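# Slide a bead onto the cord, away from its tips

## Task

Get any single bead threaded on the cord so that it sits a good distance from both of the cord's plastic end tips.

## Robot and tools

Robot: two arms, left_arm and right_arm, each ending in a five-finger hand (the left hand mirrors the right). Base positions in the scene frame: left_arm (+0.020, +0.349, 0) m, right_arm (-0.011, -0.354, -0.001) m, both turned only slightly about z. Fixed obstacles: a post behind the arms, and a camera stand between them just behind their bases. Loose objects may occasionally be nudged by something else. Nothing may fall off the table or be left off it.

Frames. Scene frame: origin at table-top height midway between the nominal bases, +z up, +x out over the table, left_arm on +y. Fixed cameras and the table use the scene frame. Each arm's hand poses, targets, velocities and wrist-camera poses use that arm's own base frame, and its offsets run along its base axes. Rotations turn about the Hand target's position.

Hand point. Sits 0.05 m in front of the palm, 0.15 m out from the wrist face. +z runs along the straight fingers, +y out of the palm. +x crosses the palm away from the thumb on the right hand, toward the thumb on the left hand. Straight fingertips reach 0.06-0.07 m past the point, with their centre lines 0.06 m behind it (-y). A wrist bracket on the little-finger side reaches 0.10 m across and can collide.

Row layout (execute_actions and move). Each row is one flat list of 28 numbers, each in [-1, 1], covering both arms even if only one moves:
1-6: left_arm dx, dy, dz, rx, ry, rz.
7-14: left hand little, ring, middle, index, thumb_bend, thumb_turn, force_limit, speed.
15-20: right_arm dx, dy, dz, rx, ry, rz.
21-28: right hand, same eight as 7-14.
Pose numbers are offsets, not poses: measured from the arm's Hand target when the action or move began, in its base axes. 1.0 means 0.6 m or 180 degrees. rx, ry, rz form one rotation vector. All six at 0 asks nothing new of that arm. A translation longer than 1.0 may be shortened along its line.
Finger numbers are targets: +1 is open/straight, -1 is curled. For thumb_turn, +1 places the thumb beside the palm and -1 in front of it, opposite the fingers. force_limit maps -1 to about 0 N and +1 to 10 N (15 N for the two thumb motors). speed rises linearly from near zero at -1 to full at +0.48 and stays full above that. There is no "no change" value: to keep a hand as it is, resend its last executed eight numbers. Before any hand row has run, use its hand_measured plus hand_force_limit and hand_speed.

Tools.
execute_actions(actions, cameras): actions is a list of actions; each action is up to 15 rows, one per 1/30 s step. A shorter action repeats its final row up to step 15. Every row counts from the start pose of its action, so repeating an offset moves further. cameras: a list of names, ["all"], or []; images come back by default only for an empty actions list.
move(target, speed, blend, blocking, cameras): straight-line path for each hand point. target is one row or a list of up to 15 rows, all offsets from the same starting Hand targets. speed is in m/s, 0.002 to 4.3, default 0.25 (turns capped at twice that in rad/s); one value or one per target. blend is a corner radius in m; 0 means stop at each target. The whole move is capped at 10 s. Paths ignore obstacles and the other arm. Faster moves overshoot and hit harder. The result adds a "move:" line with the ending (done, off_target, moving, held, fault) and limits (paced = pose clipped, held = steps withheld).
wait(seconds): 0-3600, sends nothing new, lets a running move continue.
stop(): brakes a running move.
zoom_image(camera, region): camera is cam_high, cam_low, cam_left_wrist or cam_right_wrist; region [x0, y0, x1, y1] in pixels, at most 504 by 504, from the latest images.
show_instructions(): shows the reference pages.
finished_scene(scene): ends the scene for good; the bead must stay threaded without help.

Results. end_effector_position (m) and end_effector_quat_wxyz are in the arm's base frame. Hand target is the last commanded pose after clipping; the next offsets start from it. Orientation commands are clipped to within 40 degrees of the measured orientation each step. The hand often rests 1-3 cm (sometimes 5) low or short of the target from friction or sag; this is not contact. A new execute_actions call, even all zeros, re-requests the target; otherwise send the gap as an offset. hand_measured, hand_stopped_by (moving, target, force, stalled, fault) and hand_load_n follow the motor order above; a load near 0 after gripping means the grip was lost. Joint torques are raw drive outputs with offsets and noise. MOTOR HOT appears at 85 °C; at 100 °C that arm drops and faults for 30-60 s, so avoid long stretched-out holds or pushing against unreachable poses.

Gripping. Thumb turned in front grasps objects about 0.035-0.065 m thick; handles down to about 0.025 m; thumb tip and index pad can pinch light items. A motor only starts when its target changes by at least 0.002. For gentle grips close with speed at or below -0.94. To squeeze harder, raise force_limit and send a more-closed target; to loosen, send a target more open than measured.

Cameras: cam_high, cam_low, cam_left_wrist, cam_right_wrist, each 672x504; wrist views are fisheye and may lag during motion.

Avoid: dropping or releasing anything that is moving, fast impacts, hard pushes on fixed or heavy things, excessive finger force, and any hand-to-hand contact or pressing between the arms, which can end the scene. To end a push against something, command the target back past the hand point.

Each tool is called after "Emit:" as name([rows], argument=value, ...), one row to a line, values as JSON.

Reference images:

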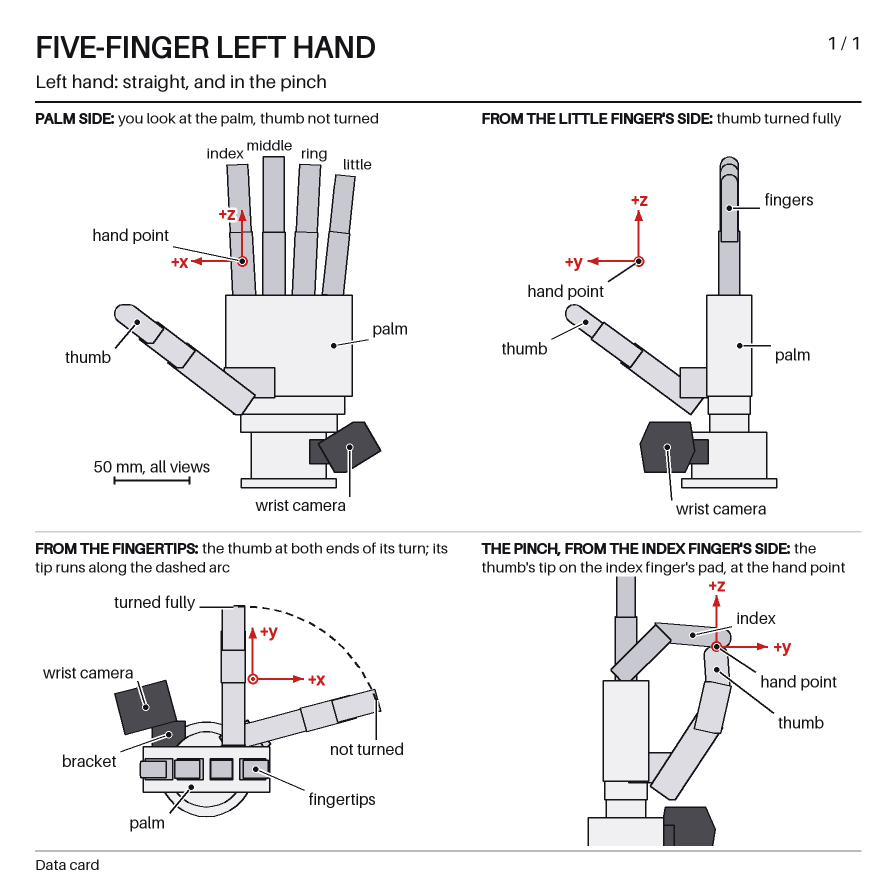

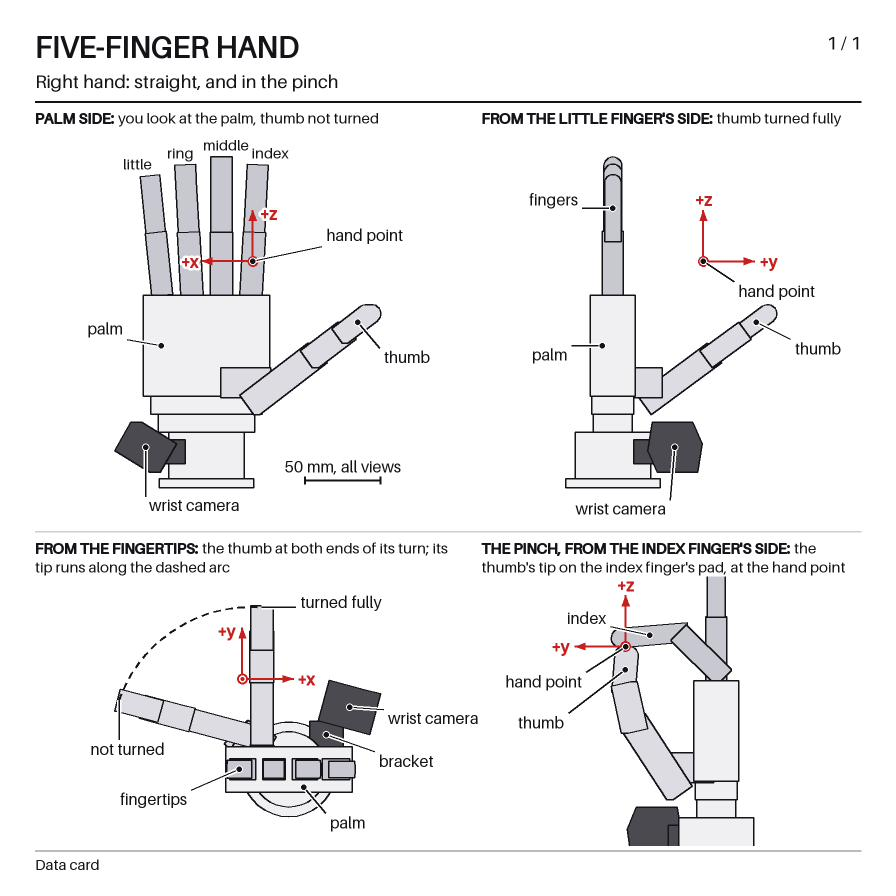

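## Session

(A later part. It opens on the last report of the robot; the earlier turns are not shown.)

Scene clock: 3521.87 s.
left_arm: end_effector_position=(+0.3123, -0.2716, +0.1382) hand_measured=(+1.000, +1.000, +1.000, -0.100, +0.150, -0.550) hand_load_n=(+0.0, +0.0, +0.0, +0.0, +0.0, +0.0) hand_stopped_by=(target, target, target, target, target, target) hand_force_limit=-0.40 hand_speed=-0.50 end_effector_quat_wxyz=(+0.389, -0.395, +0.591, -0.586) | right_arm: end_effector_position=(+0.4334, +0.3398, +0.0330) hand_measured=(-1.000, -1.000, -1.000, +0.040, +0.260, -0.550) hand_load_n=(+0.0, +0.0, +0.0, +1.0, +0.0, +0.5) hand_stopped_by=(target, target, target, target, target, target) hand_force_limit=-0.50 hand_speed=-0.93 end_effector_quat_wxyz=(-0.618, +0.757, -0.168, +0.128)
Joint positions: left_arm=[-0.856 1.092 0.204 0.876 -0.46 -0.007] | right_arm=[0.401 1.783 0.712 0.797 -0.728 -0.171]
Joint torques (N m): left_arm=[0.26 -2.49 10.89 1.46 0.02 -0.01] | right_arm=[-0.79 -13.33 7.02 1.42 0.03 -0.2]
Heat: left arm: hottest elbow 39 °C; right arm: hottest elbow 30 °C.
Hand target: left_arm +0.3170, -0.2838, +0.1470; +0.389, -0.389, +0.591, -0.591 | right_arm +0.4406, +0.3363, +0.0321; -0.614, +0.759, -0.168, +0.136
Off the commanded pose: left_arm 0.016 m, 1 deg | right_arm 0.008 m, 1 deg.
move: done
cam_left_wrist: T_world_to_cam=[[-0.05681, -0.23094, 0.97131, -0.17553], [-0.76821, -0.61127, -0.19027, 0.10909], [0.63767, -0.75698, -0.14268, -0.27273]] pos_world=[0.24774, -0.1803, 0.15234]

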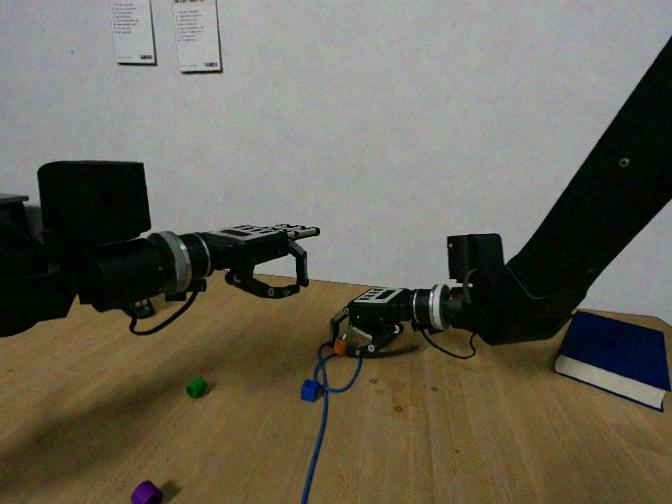

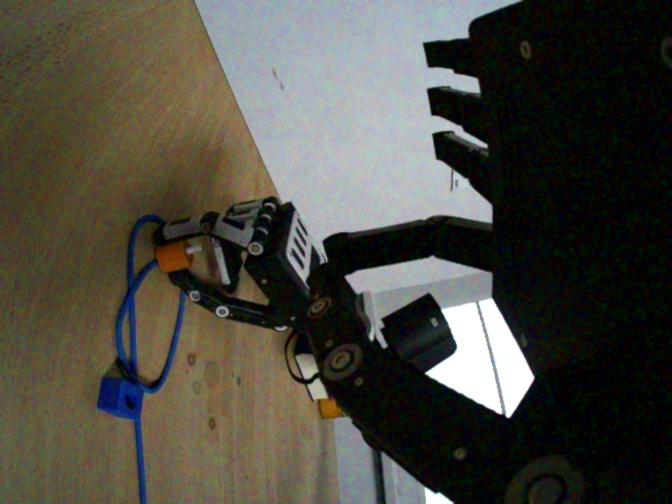

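Emit:
move(target=[0,0,0,0,0,0, 1,1,1,-0.10,0.15,-0.55,-0.4,-0.5, 0,0,0,0,0,0, -1,-1,-1,0.09,0.26,-0.55,-0.5,-0.93], speed=0.02, cameras=["cam_low","cam_left_wrist"])

Emit:
zoom_image(camera="cam_low", region=[290, 300, 390, 400])

Emit:
zoom_image(camera="cam_left_wrist", region=[100, 200, 260, 360])

Scene clock: 3526.30 s.
left_arm: end_effector_position=(+0.3123, -0.2716, +0.1382) hand_measured=(+1.000, +1.000, +1.000, -0.100, +0.150, -0.550) hand_load_n=(+0.0, +0.0, +0.0, +0.0, +0.5, +0.0) hand_stopped_by=(target, target, target, target, target, target) hand_force_limit=-0.40 hand_speed=-0.50 end_effector_quat_wxyz=(+0.389, -0.395, +0.591, -0.586) | right_arm: end_effector_position=(+0.4335, +0.3395, +0.0325) hand_measured=(-1.000, -1.000, -1.000, +0.090, +0.260, -0.550) hand_load_n=(+0.0, +0.0, +0.5, +0.0, -1.0, +0.5) hand_stopped_by=(target, target, target, target, target, target) hand_force_limit=-0.50 hand_speed=-0.93 end_effector_quat_wxyz=(-0.618, +0.757, -0.168, +0.129)
Joint positions: left_arm=[-0.856 1.092 0.204 0.876 -0.46 -0.007] | right_arm=[0.401 1.783 0.712 0.795 -0.727 -0.174]
Joint torques (N m): left_arm=[0.32 -2.73 10.88 1.51 0.03 0] | right_arm=[-0.73 -13.39 7.02 1.54 0 -0.17]
Heat: left arm: hottest elbow 39 °C; right arm: hottest elbow 30 °C.
Hand target: left_arm +0.3170, -0.2838, +0.1470; +0.389, -0.389, +0.591, -0.591 | right_arm +0.4406, +0.3363, +0.0322; -0.614, +0.759, -0.168, +0.137
Off the commanded pose: left_arm 0.016 m, 1 deg | right_arm 0.008 m, 1 deg.
move: done
cam_left_wrist: T_world_to_cam=[[-0.05681, -0.23094, 0.97131, -0.17553], [-0.76821, -0.61127, -0.19027, 0.10909], [0.63767, -0.75698, -0.14268, -0.27273]] pos_world=[0.24774, -0.1803, 0.15234]

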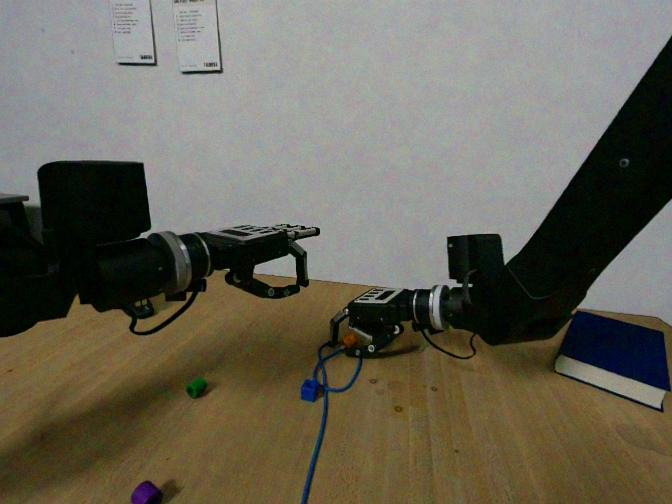

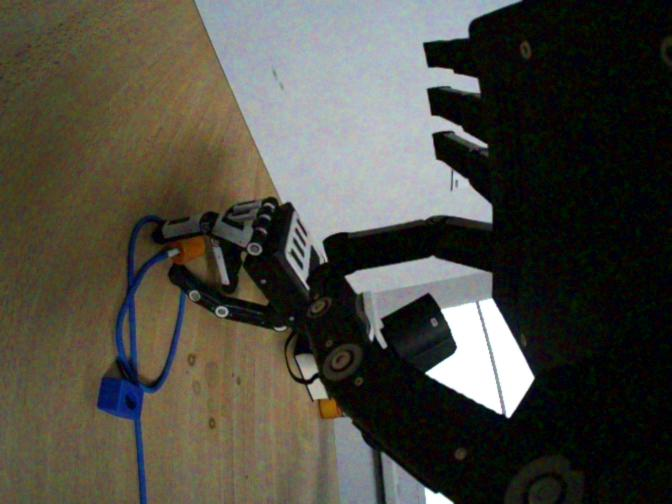

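Scaled by 5.040 from the camera's image (finer frame: 960x720).

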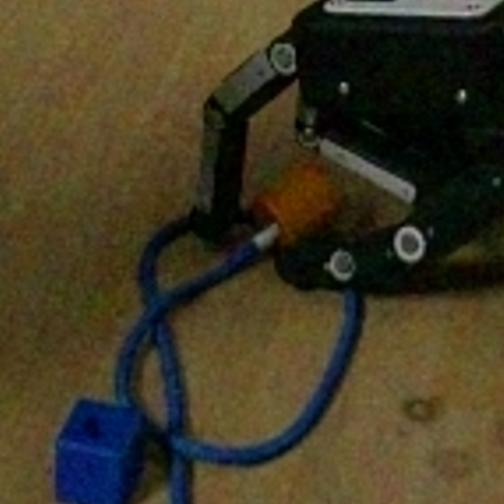

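Scaled by 3.150 from the camera's image (finer frame: 960x720).

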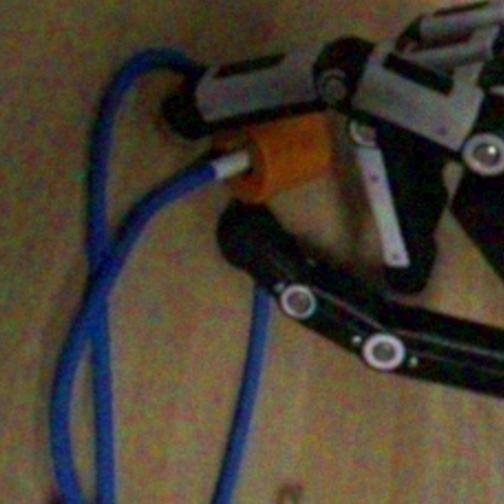

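Emit:
wait(seconds=0.1, cameras=["cam_right_wrist","cam_left_wrist","cam_low","cam_high"])

Emit:
zoom_image(camera="cam_right_wrist", region=[240, 140, 440, 340])

Emit:
zoom_image(camera="cam_left_wrist", region=[140, 200, 240, 300])

Emit:
zoom_image(camera="cam_low", region=[320, 310, 380, 370])

Scene clock: 3535.30 s.
left_arm: end_effector_position=(+0.3123, -0.2716, +0.1382) hand_measured=(+1.000, +1.000, +1.000, -0.100, +0.150, -0.550) hand_load_n=(-0.5, -0.5, +0.0, +0.0, +0.0, +0.0) hand_stopped_by=(target, target, target, target, target, target) hand_force_limit=-0.40 hand_speed=-0.50 end_effector_quat_wxyz=(+0.389, -0.395, +0.591, -0.586) | right_arm: end_effector_position=(+0.4335, +0.3395, +0.0325) hand_measured=(-1.000, -1.000, -1.000, +0.090, +0.260, -0.550) hand_load_n=(+0.0, +0.0, +0.0, +0.0, -0.5, +0.5) hand_stopped_by=(target, target, target, target, target, target) hand_force_limit=-0.50 hand_speed=-0.93 end_effector_quat_wxyz=(-0.618, +0.757, -0.168, +0.129)
Joint positions: left_arm=[-0.856 1.092 0.204 0.876 -0.46 -0.007] | right_arm=[0.401 1.783 0.712 0.795 -0.727 -0.174]
Joint torques (N m): left_arm=[0.26 -2.55 10.88 1.48 0.01 0] | right_arm=[-0.67 -13.22 6.98 1.55 0 -0.17]
Heat: left arm: hottest elbow 39 °C; right arm: hottest elbow 30 °C.
Hand target: left_arm +0.3170, -0.2838, +0.1470; +0.389, -0.389, +0.591, -0.591 | right_arm +0.4406, +0.3363, +0.0322; -0.614, +0.759, -0.168, +0.137
Off the commanded pose: left_arm 0.016 m, 1 deg | right_arm 0.008 m, 1 deg.
wait: 0.10 s; at rest from the start
cam_left_wrist: T_world_to_cam=[[-0.05681, -0.23094, 0.97131, -0.17553], [-0.76821, -0.61127, -0.19027, 0.10909], [0.63767, -0.75698, -0.14268, -0.27273]] pos_world=[0.24774, -0.1803, 0.15234]
cam_right_wrist: T_world_to_cam=[[0.13081, -0.28148, -0.95061, 0.07138], [-0.98525, -0.14364, -0.09304, 0.48139], [-0.11036, 0.94876, -0.29612, -0.15137]] pos_world=[0.44825, 0.23286, 0.06782]

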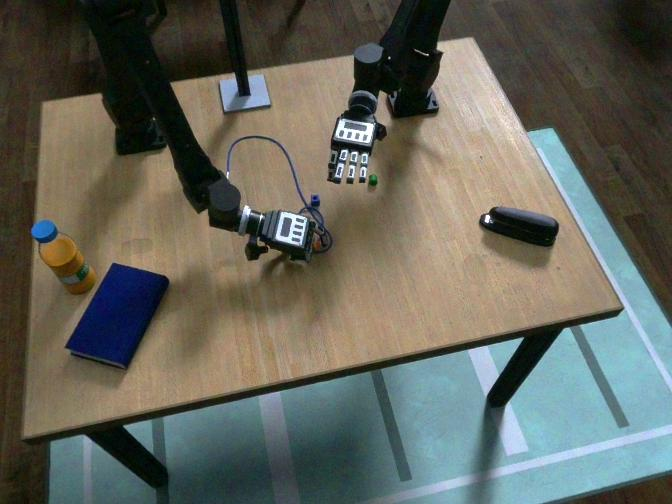

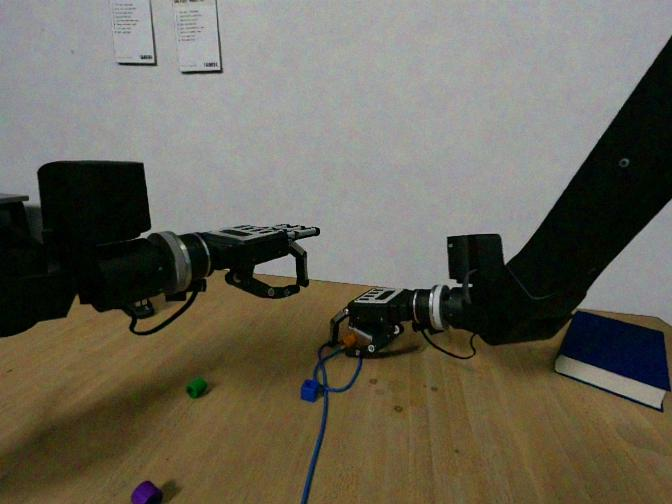

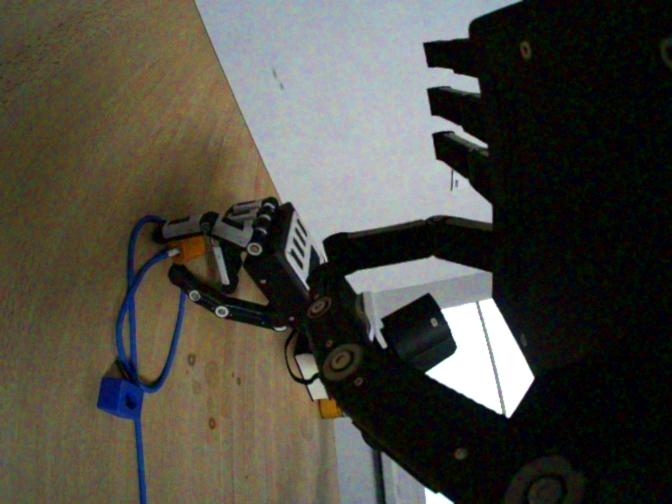

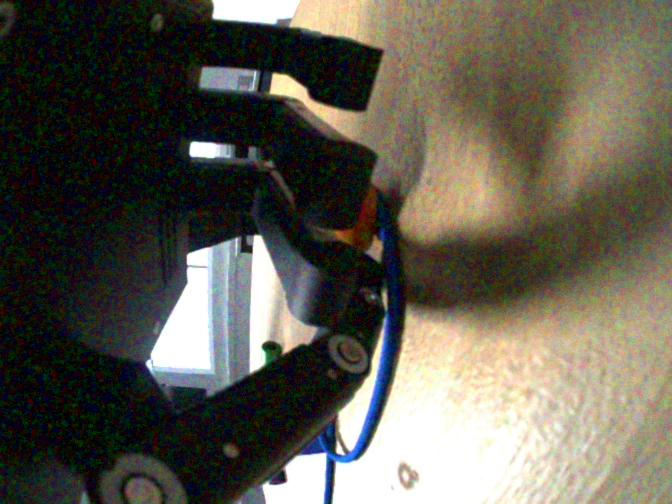

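Scaled by 2.520 from the camera's image (finer frame: 960x720).

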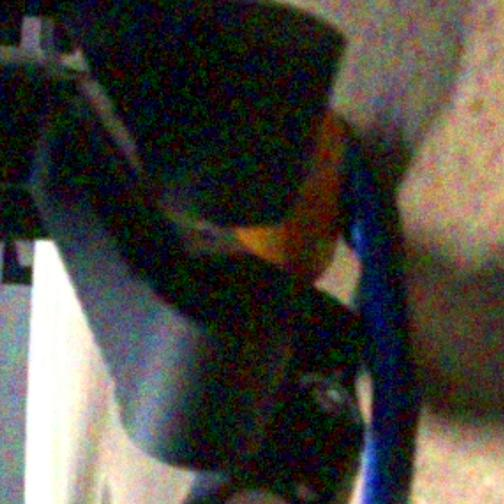

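Scaled by 5.040 from the camera's image (finer frame: 960x720).

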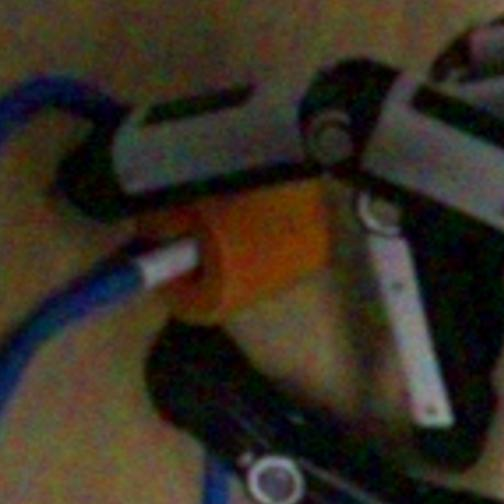

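Scaled by 8.400 from the camera's image (finer frame: 960x720).

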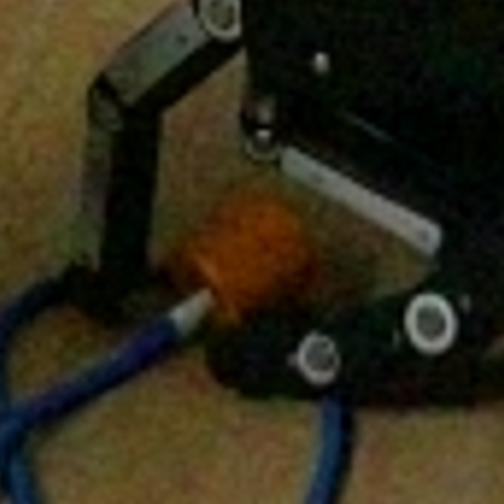

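Emit:
move(target=[0,0,0,0,0,0, 1,1,1,-0.10,0.15,-0.55,-0.4,-0.5, 0,0,0,0,0,0, -1,-1,-1,0.0,0.26,-0.55,-0.6,-0.93], speed=0.02, cameras=["cam_low","cam_left_wrist"])

Emit:
zoom_image(camera="cam_low", region=[320, 310, 380, 370])

Emit:
zoom_image(camera="cam_left_wrist", region=[140, 200, 240, 300])

Scene clock: 3673.50 s.
left_arm: end_effector_position=(+0.3123, -0.2716, +0.1382) hand_measured=(+1.000, +1.000, +1.000, -0.100, +0.150, -0.550) hand_load_n=(+0.0, +0.0, +0.0, +0.0, +0.0, +0.0) hand_stopped_by=(target, target, target, target, target, target) hand_force_limit=-0.40 hand_speed=-0.50 end_effector_quat_wxyz=(+0.389, -0.395, +0.591, -0.586) | right_arm: end_effector_position=(+0.4335, +0.3395, +0.0325) hand_measured=(-1.000, -1.000, -1.000, +0.000, +0.260, -0.550) hand_load_n=(+0.0, +0.0, +0.0, +0.0, -0.5, +0.0) hand_stopped_by=(target, target, target, target, target, target) hand_force_limit=-0.60 hand_speed=-0.93 end_effector_quat_wxyz=(-0.618, +0.757, -0.168, +0.129)
Joint positions: left_arm=[-0.856 1.092 0.204 0.876 -0.46 -0.007] | right_arm=[0.401 1.783 0.712 0.795 -0.727 -0.174]
Joint torques (N m): left_arm=[0.26 -2.55 10.91 1.5 0.03 0.01] | right_arm=[-0.85 -13.16 7.02 1.54 -0.01 -0.18]
Heat: left arm: hottest elbow 40 °C; right arm: hottest elbow 30 °C.
Hand target: left_arm +0.3170, -0.2838, +0.1470; +0.389, -0.389, +0.591, -0.591 | right_arm +0.4406, +0.3363, +0.0322; -0.614, +0.759, -0.168, +0.136
Off the commanded pose: left_arm 0.016 m, 1 deg | right_arm 0.008 m, 1 deg.
move: done
cam_left_wrist: T_world_to_cam=[[-0.05681, -0.23094, 0.97131, -0.17553], [-0.76821, -0.61127, -0.19027, 0.10909], [0.63767, -0.75698, -0.14268, -0.27273]] pos_world=[0.24774, -0.1803, 0.15234]

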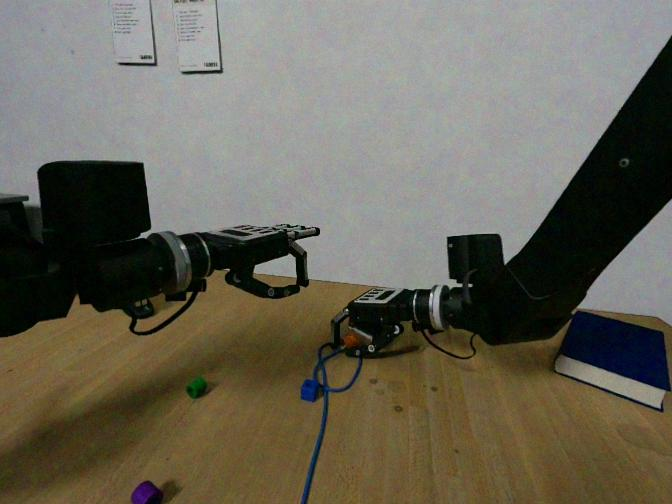

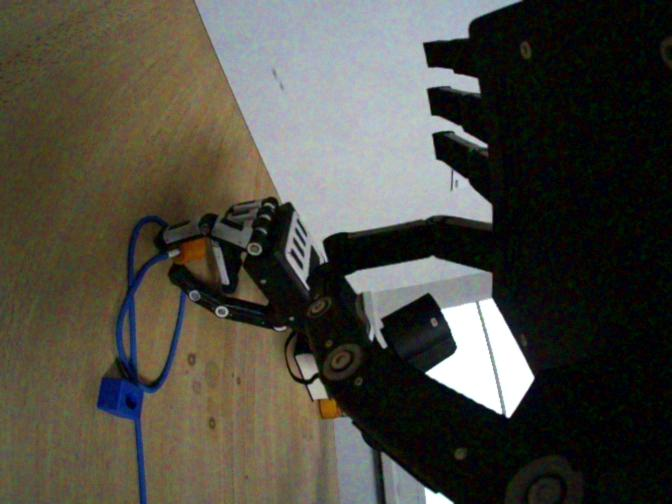

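Scaled by 8.400 from the camera's image (finer frame: 960x720).

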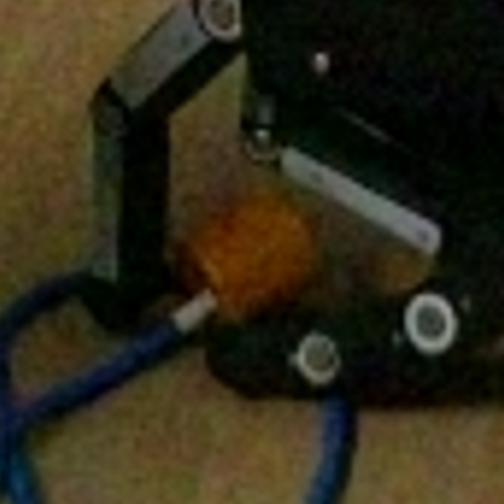

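Scaled by 5.040 from the camera's image (finer frame: 960x720).

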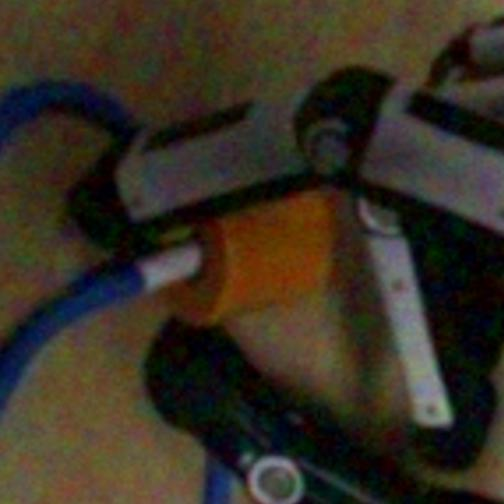

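Emit:
execute_actions(actions=[])

Scene clock: 3701.47 s.
left_arm: end_effector_position=(+0.3123, -0.2716, +0.1382) hand_measured=(+1.000, +1.000, +1.000, -0.100, +0.150, -0.550) hand_load_n=(+0.0, +0.0, +0.0, +0.0, +0.5, +0.0) hand_stopped_by=(target, target, target, target, target, target) hand_force_limit=-0.40 hand_speed=-0.50 end_effector_quat_wxyz=(+0.389, -0.395, +0.591, -0.586) | right_arm: end_effector_position=(+0.4335, +0.3395, +0.0325) hand_measured=(-1.000, -1.000, -1.000, +0.000, +0.260, -0.550) hand_load_n=(+0.5, +0.0, +0.0, +0.0, -0.5, +0.0) hand_stopped_by=(target, target, target, target, target, target) hand_force_limit=-0.60 hand_speed=-0.93 end_effector_quat_wxyz=(-0.618, +0.757, -0.168, +0.129)
Joint positions: left_arm=[-0.856 1.092 0.204 0.876 -0.46 -0.007] | right_arm=[0.401 1.783 0.712 0.795 -0.727 -0.174]
Joint velocities: within noise
Joint torques (N m): left_arm=[0.21 -2.55 10.93 1.47 0.03 0] | right_arm=[-0.91 -13.39 7.04 1.55 0 -0.19]
Motor temperatures (°C): left_arm=[22 30 40 22 23 24] | right_arm=[23 30 30 25 23 26]
Heat: left arm: hottest elbow 40 °C; right arm: hottest shoulder 30 °C.
Hand target: left_arm +0.3170, -0.2838, +0.1470; +0.389, -0.389, +0.591, -0.591 | right_arm +0.4406, +0.3363, +0.0322; -0.614, +0.759, -0.168, +0.136
Off the commanded pose: left_arm 0.016 m, 1 deg | right_arm 0.008 m, 1 deg.
camera_calibration:
cam_left_wrist: T_world_to_cam=[[-0.05681, -0.23094, 0.97131, -0.17553], [-0.76821, -0.61127, -0.19027, 0.10909], [0.63767, -0.75698, -0.14268, -0.27273]] pos_world=[0.24774, -0.1803, 0.15234]
cam_right_wrist: T_world_to_cam=[[0.13081, -0.28148, -0.95061, 0.07138], [-0.98525, -0.14364, -0.09304, 0.48139], [-0.11036, 0.94876, -0.29612, -0.15137]] pos_world=[0.44825, 0.23286, 0.06782]

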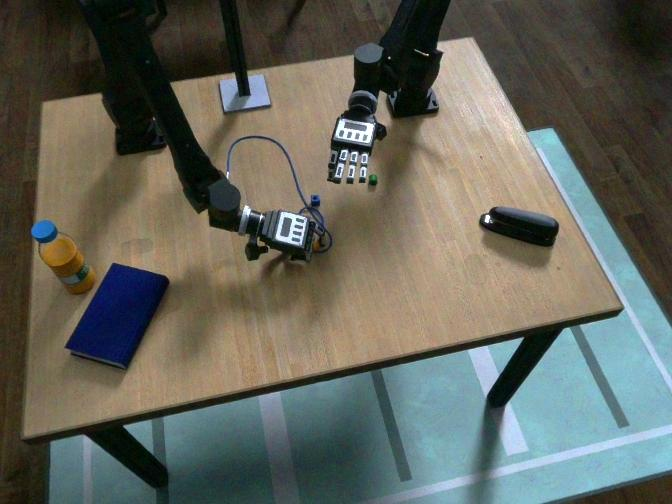

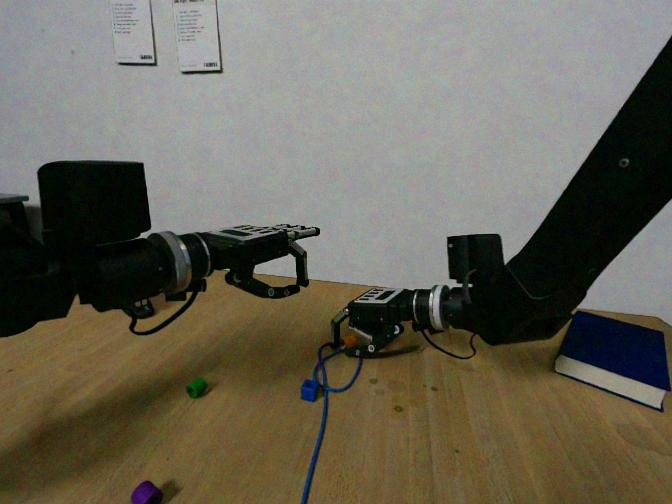

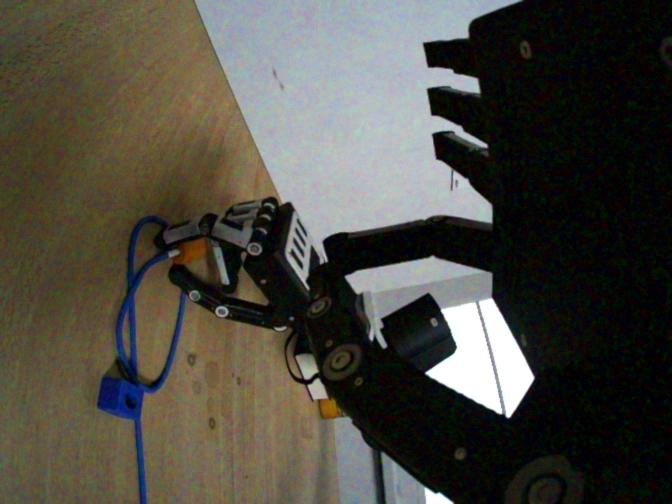

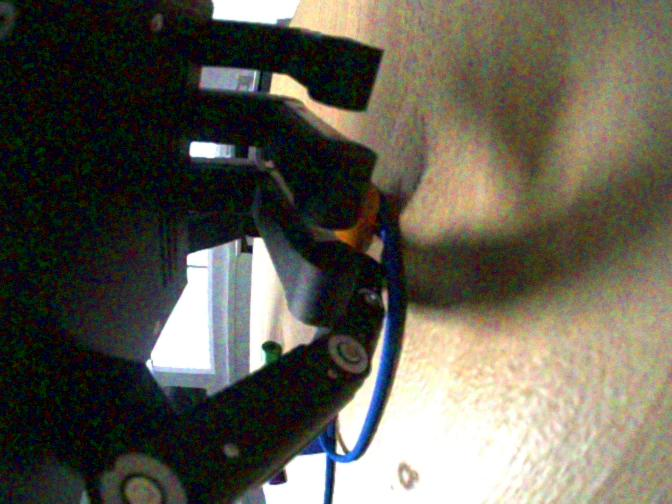

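Emit:
zoom_image(camera="cam_left_wrist", region=[100, 180, 300, 330])

Emit:
zoom_image(camera="cam_low", region=[280, 270, 440, 410])

Emit:
zoom_image(camera="cam_high", region=[240, 180, 350, 280])

Scaled by 2.520 from the camera's image (finer frame: 960x720).

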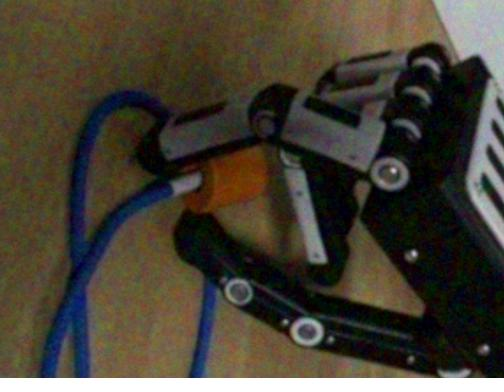

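Scaled by 3.150 from the camera's image (finer frame: 960x720).

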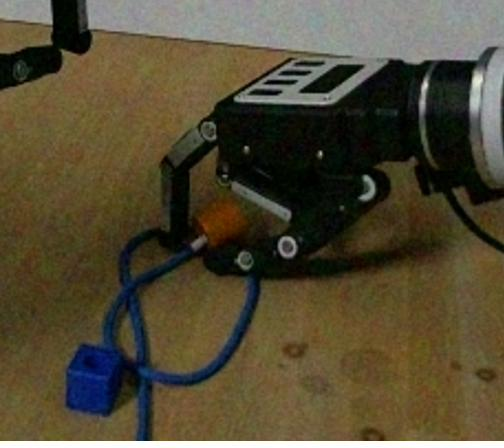

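Scaled by 4.582 from the camera's image (finer frame: 960x720).

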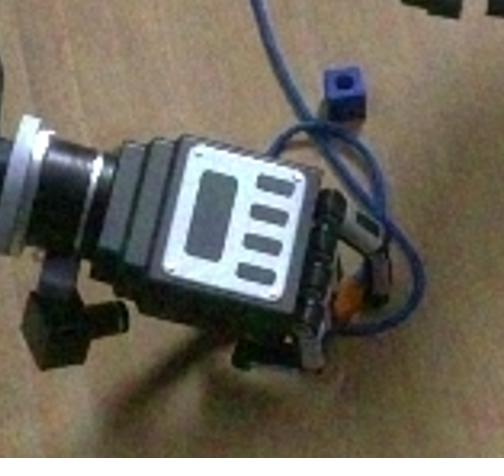

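Emit:
execute_actions([
  [[0,0,0,0,0,0,1,1,1,-0.10,0.15,-0.55,-0.4,-0.5,0,0,0,0,0,0,-1,-1,-1,0.06,0.26,-0.55,-0.6,-0.93]],
  [[0,0,0,0,0,0,1,1,1,-0.10,0.15,-0.55,-0.4,-0.5,0,0,0,0,0,0,-1,-1,-1,0.06,0.26,-0.55,-0.6,-0.93]],
], cameras=["all"])

Emit:
zoom_image(camera="cam_left_wrist", region=[100, 180, 300, 330])

Emit:
zoom_image(camera="cam_low", region=[280, 270, 440, 410])

Scene clock: 3745.07 s.
left_arm: end_effector_position=(+0.3123, -0.2716, +0.1382) hand_measured=(+1.000, +1.000, +1.000, -0.100, +0.150, -0.550) hand_load_n=(+0.0, +0.0, +0.0, +0.0, +0.0, +0.0) hand_stopped_by=(target, target, target, target, target, target) hand_force_limit=-0.40 hand_speed=-0.50 end_effector_quat_wxyz=(+0.389, -0.395, +0.591, -0.586) | right_arm: end_effector_position=(+0.4335, +0.3395, +0.0325) hand_measured=(-1.000, -1.000, -1.000, +0.060, +0.260, -0.550) hand_load_n=(+0.0, +0.0, +0.0, +0.0, -0.5, +0.5) hand_stopped_by=(target, target, target, target, target, target) hand_force_limit=-0.60 hand_speed=-0.93 end_effector_quat_wxyz=(-0.618, +0.757, -0.168, +0.129)
Joint positions: left_arm=[-0.856 1.092 0.204 0.876 -0.46 -0.007] | right_arm=[0.401 1.783 0.712 0.795 -0.727 -0.174]
Joint torques (N m): left_arm=[0.09 -2.55 10.85 1.55 0.03 0] | right_arm=[-0.62 -13.27 6.99 1.57 0 -0.18]
Heat: left arm: hottest elbow 40 °C; right arm: hottest shoulder 30 °C.
Hand target: left_arm +0.3170, -0.2838, +0.1470; +0.389, -0.389, +0.591, -0.591 | right_arm +0.4406, +0.3363, +0.0322; -0.614, +0.759, -0.168, +0.136
Off the commanded pose: left_arm 0.016 m, 1 deg | right_arm 0.008 m, 1 deg.
cam_left_wrist: T_world_to_cam=[[-0.05681, -0.23094, 0.97131, -0.17553], [-0.76821, -0.61127, -0.19027, 0.10909], [0.63767, -0.75698, -0.14268, -0.27273]] pos_world=[0.24774, -0.1803, 0.15234]
cam_right_wrist: T_world_to_cam=[[0.13081, -0.28148, -0.95061, 0.07138], [-0.98525, -0.14364, -0.09304, 0.48139], [-0.11036, 0.94876, -0.29612, -0.15137]] pos_world=[0.44825, 0.23286, 0.06782]

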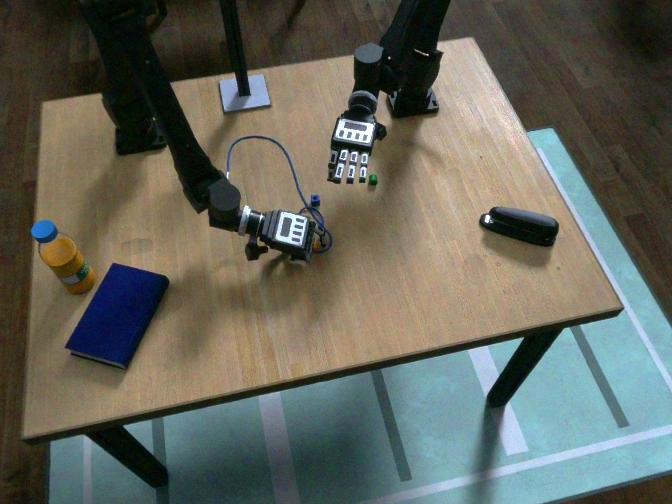

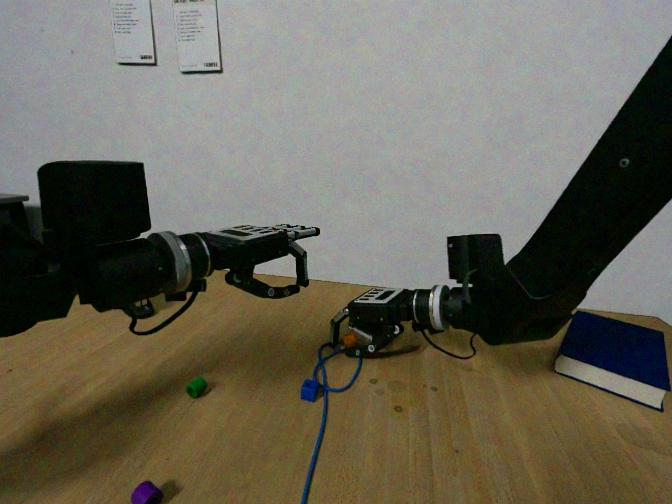

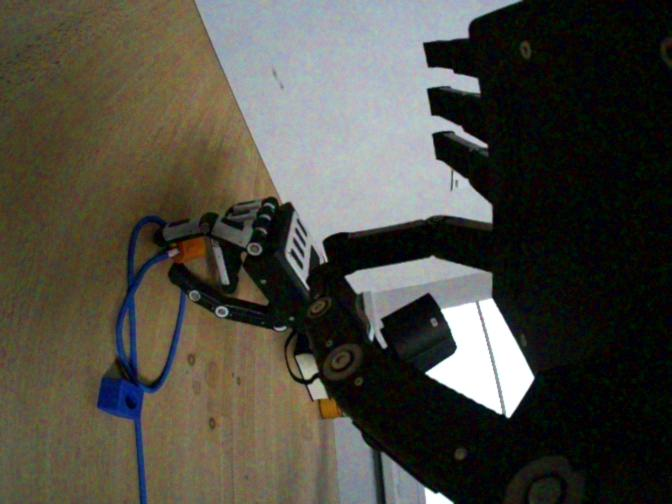

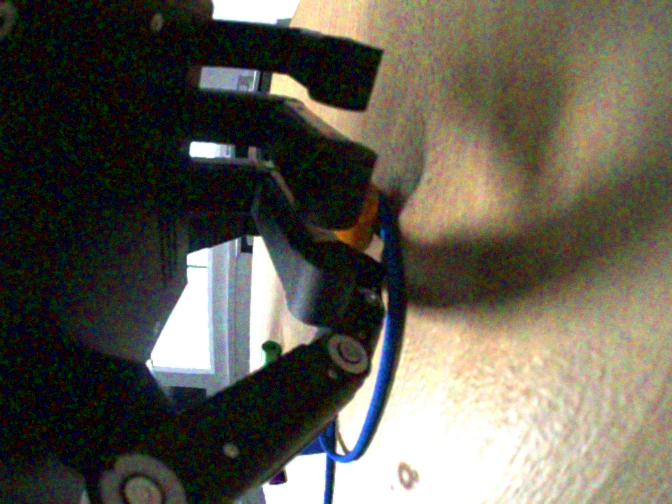

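Scaled by 2.520 from the camera's image (finer frame: 960x720).

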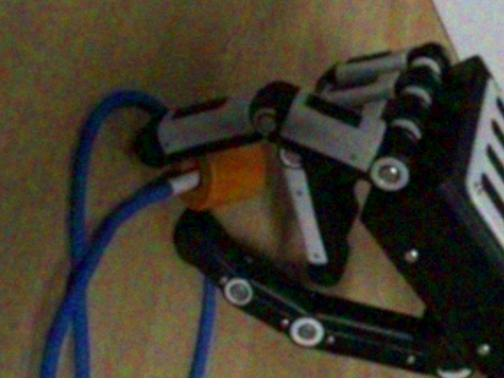

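Scaled by 3.150 from the camera's image (finer frame: 960x720).

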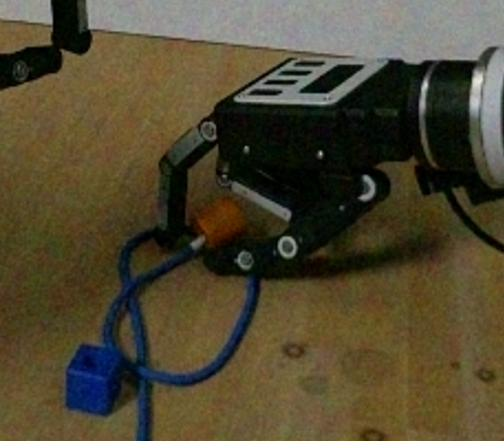

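Emit:
execute_actions([
  [[0,0,0,0,0,0,1,1,1,-0.10,0.15,-0.55,-0.4,-0.5,0,0,0,0,0,0,-1,-1,-1,0.16,0.26,-0.55,-0.6,-0.93]],
  [[0,0,0,0,0,0,1,1,1,-0.10,0.15,-0.55,-0.4,-0.5,0,0,0,0,0,0,-1,-1,-1,0.16,0.26,-0.55,-0.6,-0.93]],
  [[0,0,0,0,0,0,1,1,1,-0.10,0.15,-0.55,-0.4,-0.5,0,0,0,0,0,0,-1,-1,-1,0.16,0.26,-0.55,-0.6,-0.93]],
], cameras=["all"])

Emit:
zoom_image(camera="cam_left_wrist", region=[100, 180, 300, 330])

Emit:
zoom_image(camera="cam_low", region=[280, 270, 440, 410])

Scene clock: 3755.37 s.
left_arm: end_effector_position=(+0.3123, -0.2716, +0.1382) hand_measured=(+1.000, +1.000, +1.000, -0.100, +0.150, -0.550) hand_load_n=(+0.0, +0.0, +0.0, +0.0, +0.0, +0.0) hand_stopped_by=(target, target, target, target, target, target) hand_force_limit=-0.40 hand_speed=-0.50 end_effector_quat_wxyz=(+0.389, -0.395, +0.591, -0.586) | right_arm: end_effector_position=(+0.4335, +0.3395, +0.0325) hand_measured=(-1.000, -1.000, -1.000, +0.160, +0.260, -0.550) hand_load_n=(+0.0, +0.0, +0.0, +0.0, -0.5, +0.5) hand_stopped_by=(target, target, target, target, target, target) hand_force_limit=-0.60 hand_speed=-0.93 end_effector_quat_wxyz=(-0.618, +0.757, -0.168, +0.129)
Joint positions: left_arm=[-0.856 1.092 0.204 0.876 -0.46 -0.007] | right_arm=[0.401 1.783 0.712 0.795 -0.727 -0.174]
Joint torques (N m): left_arm=[0.15 -2.67 10.88 1.52 0.02 0.01] | right_arm=[-0.79 -13.27 7.04 1.54 0 -0.19]
Heat: left arm: hottest elbow 40 °C; right arm: hottest shoulder 30 °C.
Hand target: left_arm +0.3170, -0.2838, +0.1470; +0.389, -0.389, +0.591, -0.591 | right_arm +0.4406, +0.3363, +0.0322; -0.614, +0.759, -0.168, +0.136
Off the commanded pose: left_arm 0.016 m, 1 deg | right_arm 0.008 m, 1 deg.
cam_left_wrist: T_world_to_cam=[[-0.05681, -0.23094, 0.97131, -0.17553], [-0.76821, -0.61127, -0.19027, 0.10909], [0.63767, -0.75698, -0.14268, -0.27273]] pos_world=[0.24774, -0.1803, 0.15234]
cam_right_wrist: T_world_to_cam=[[0.13081, -0.28148, -0.95061, 0.07138], [-0.98525, -0.14364, -0.09304, 0.48139], [-0.11036, 0.94876, -0.29612, -0.15137]] pos_world=[0.44825, 0.23286, 0.06782]

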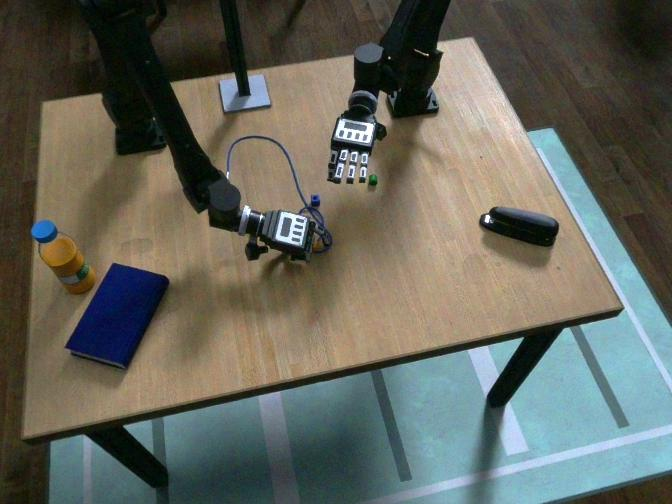

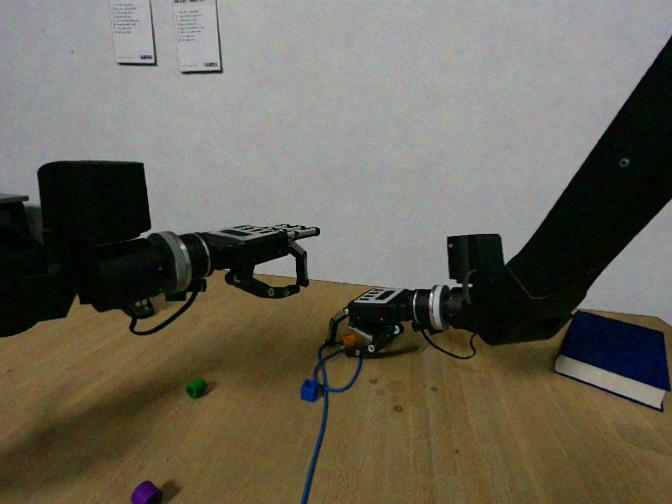

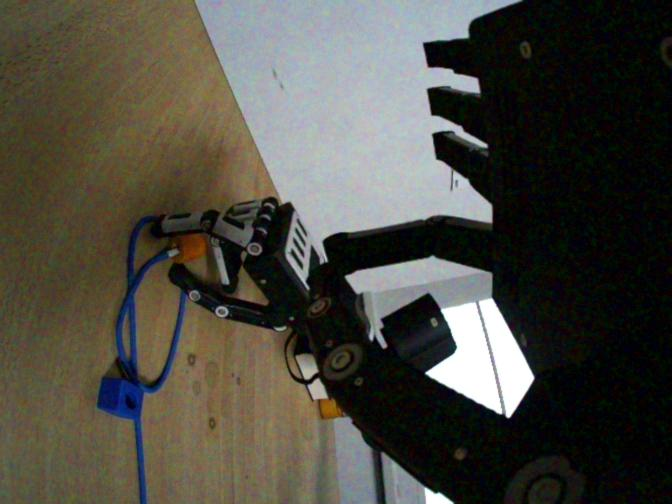

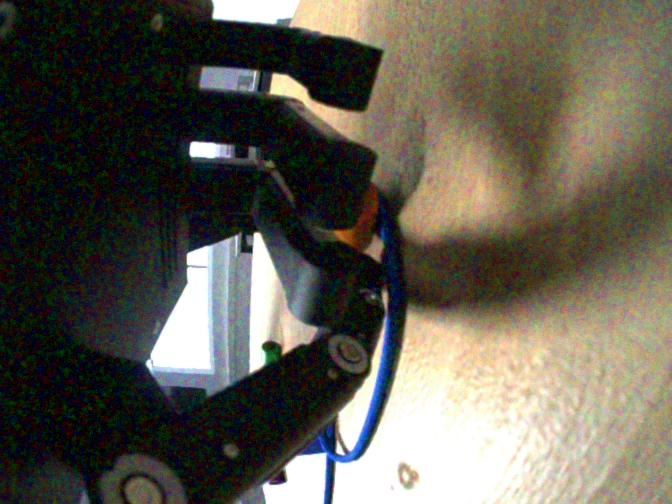

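Scaled by 2.520 from the camera's image (finer frame: 960x720).

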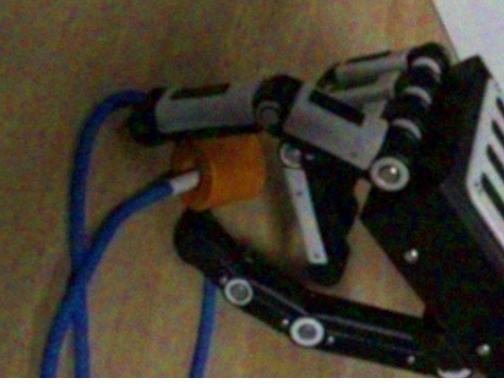

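Scaled by 3.150 from the camera's image (finer frame: 960x720).

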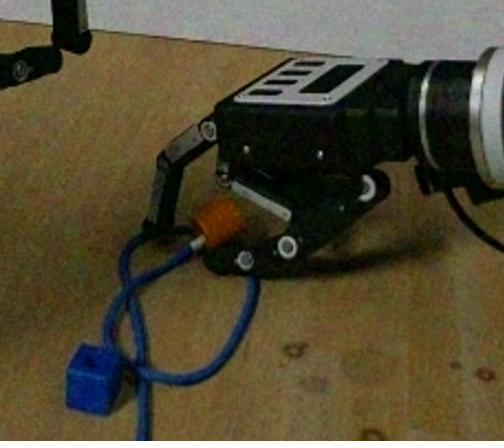

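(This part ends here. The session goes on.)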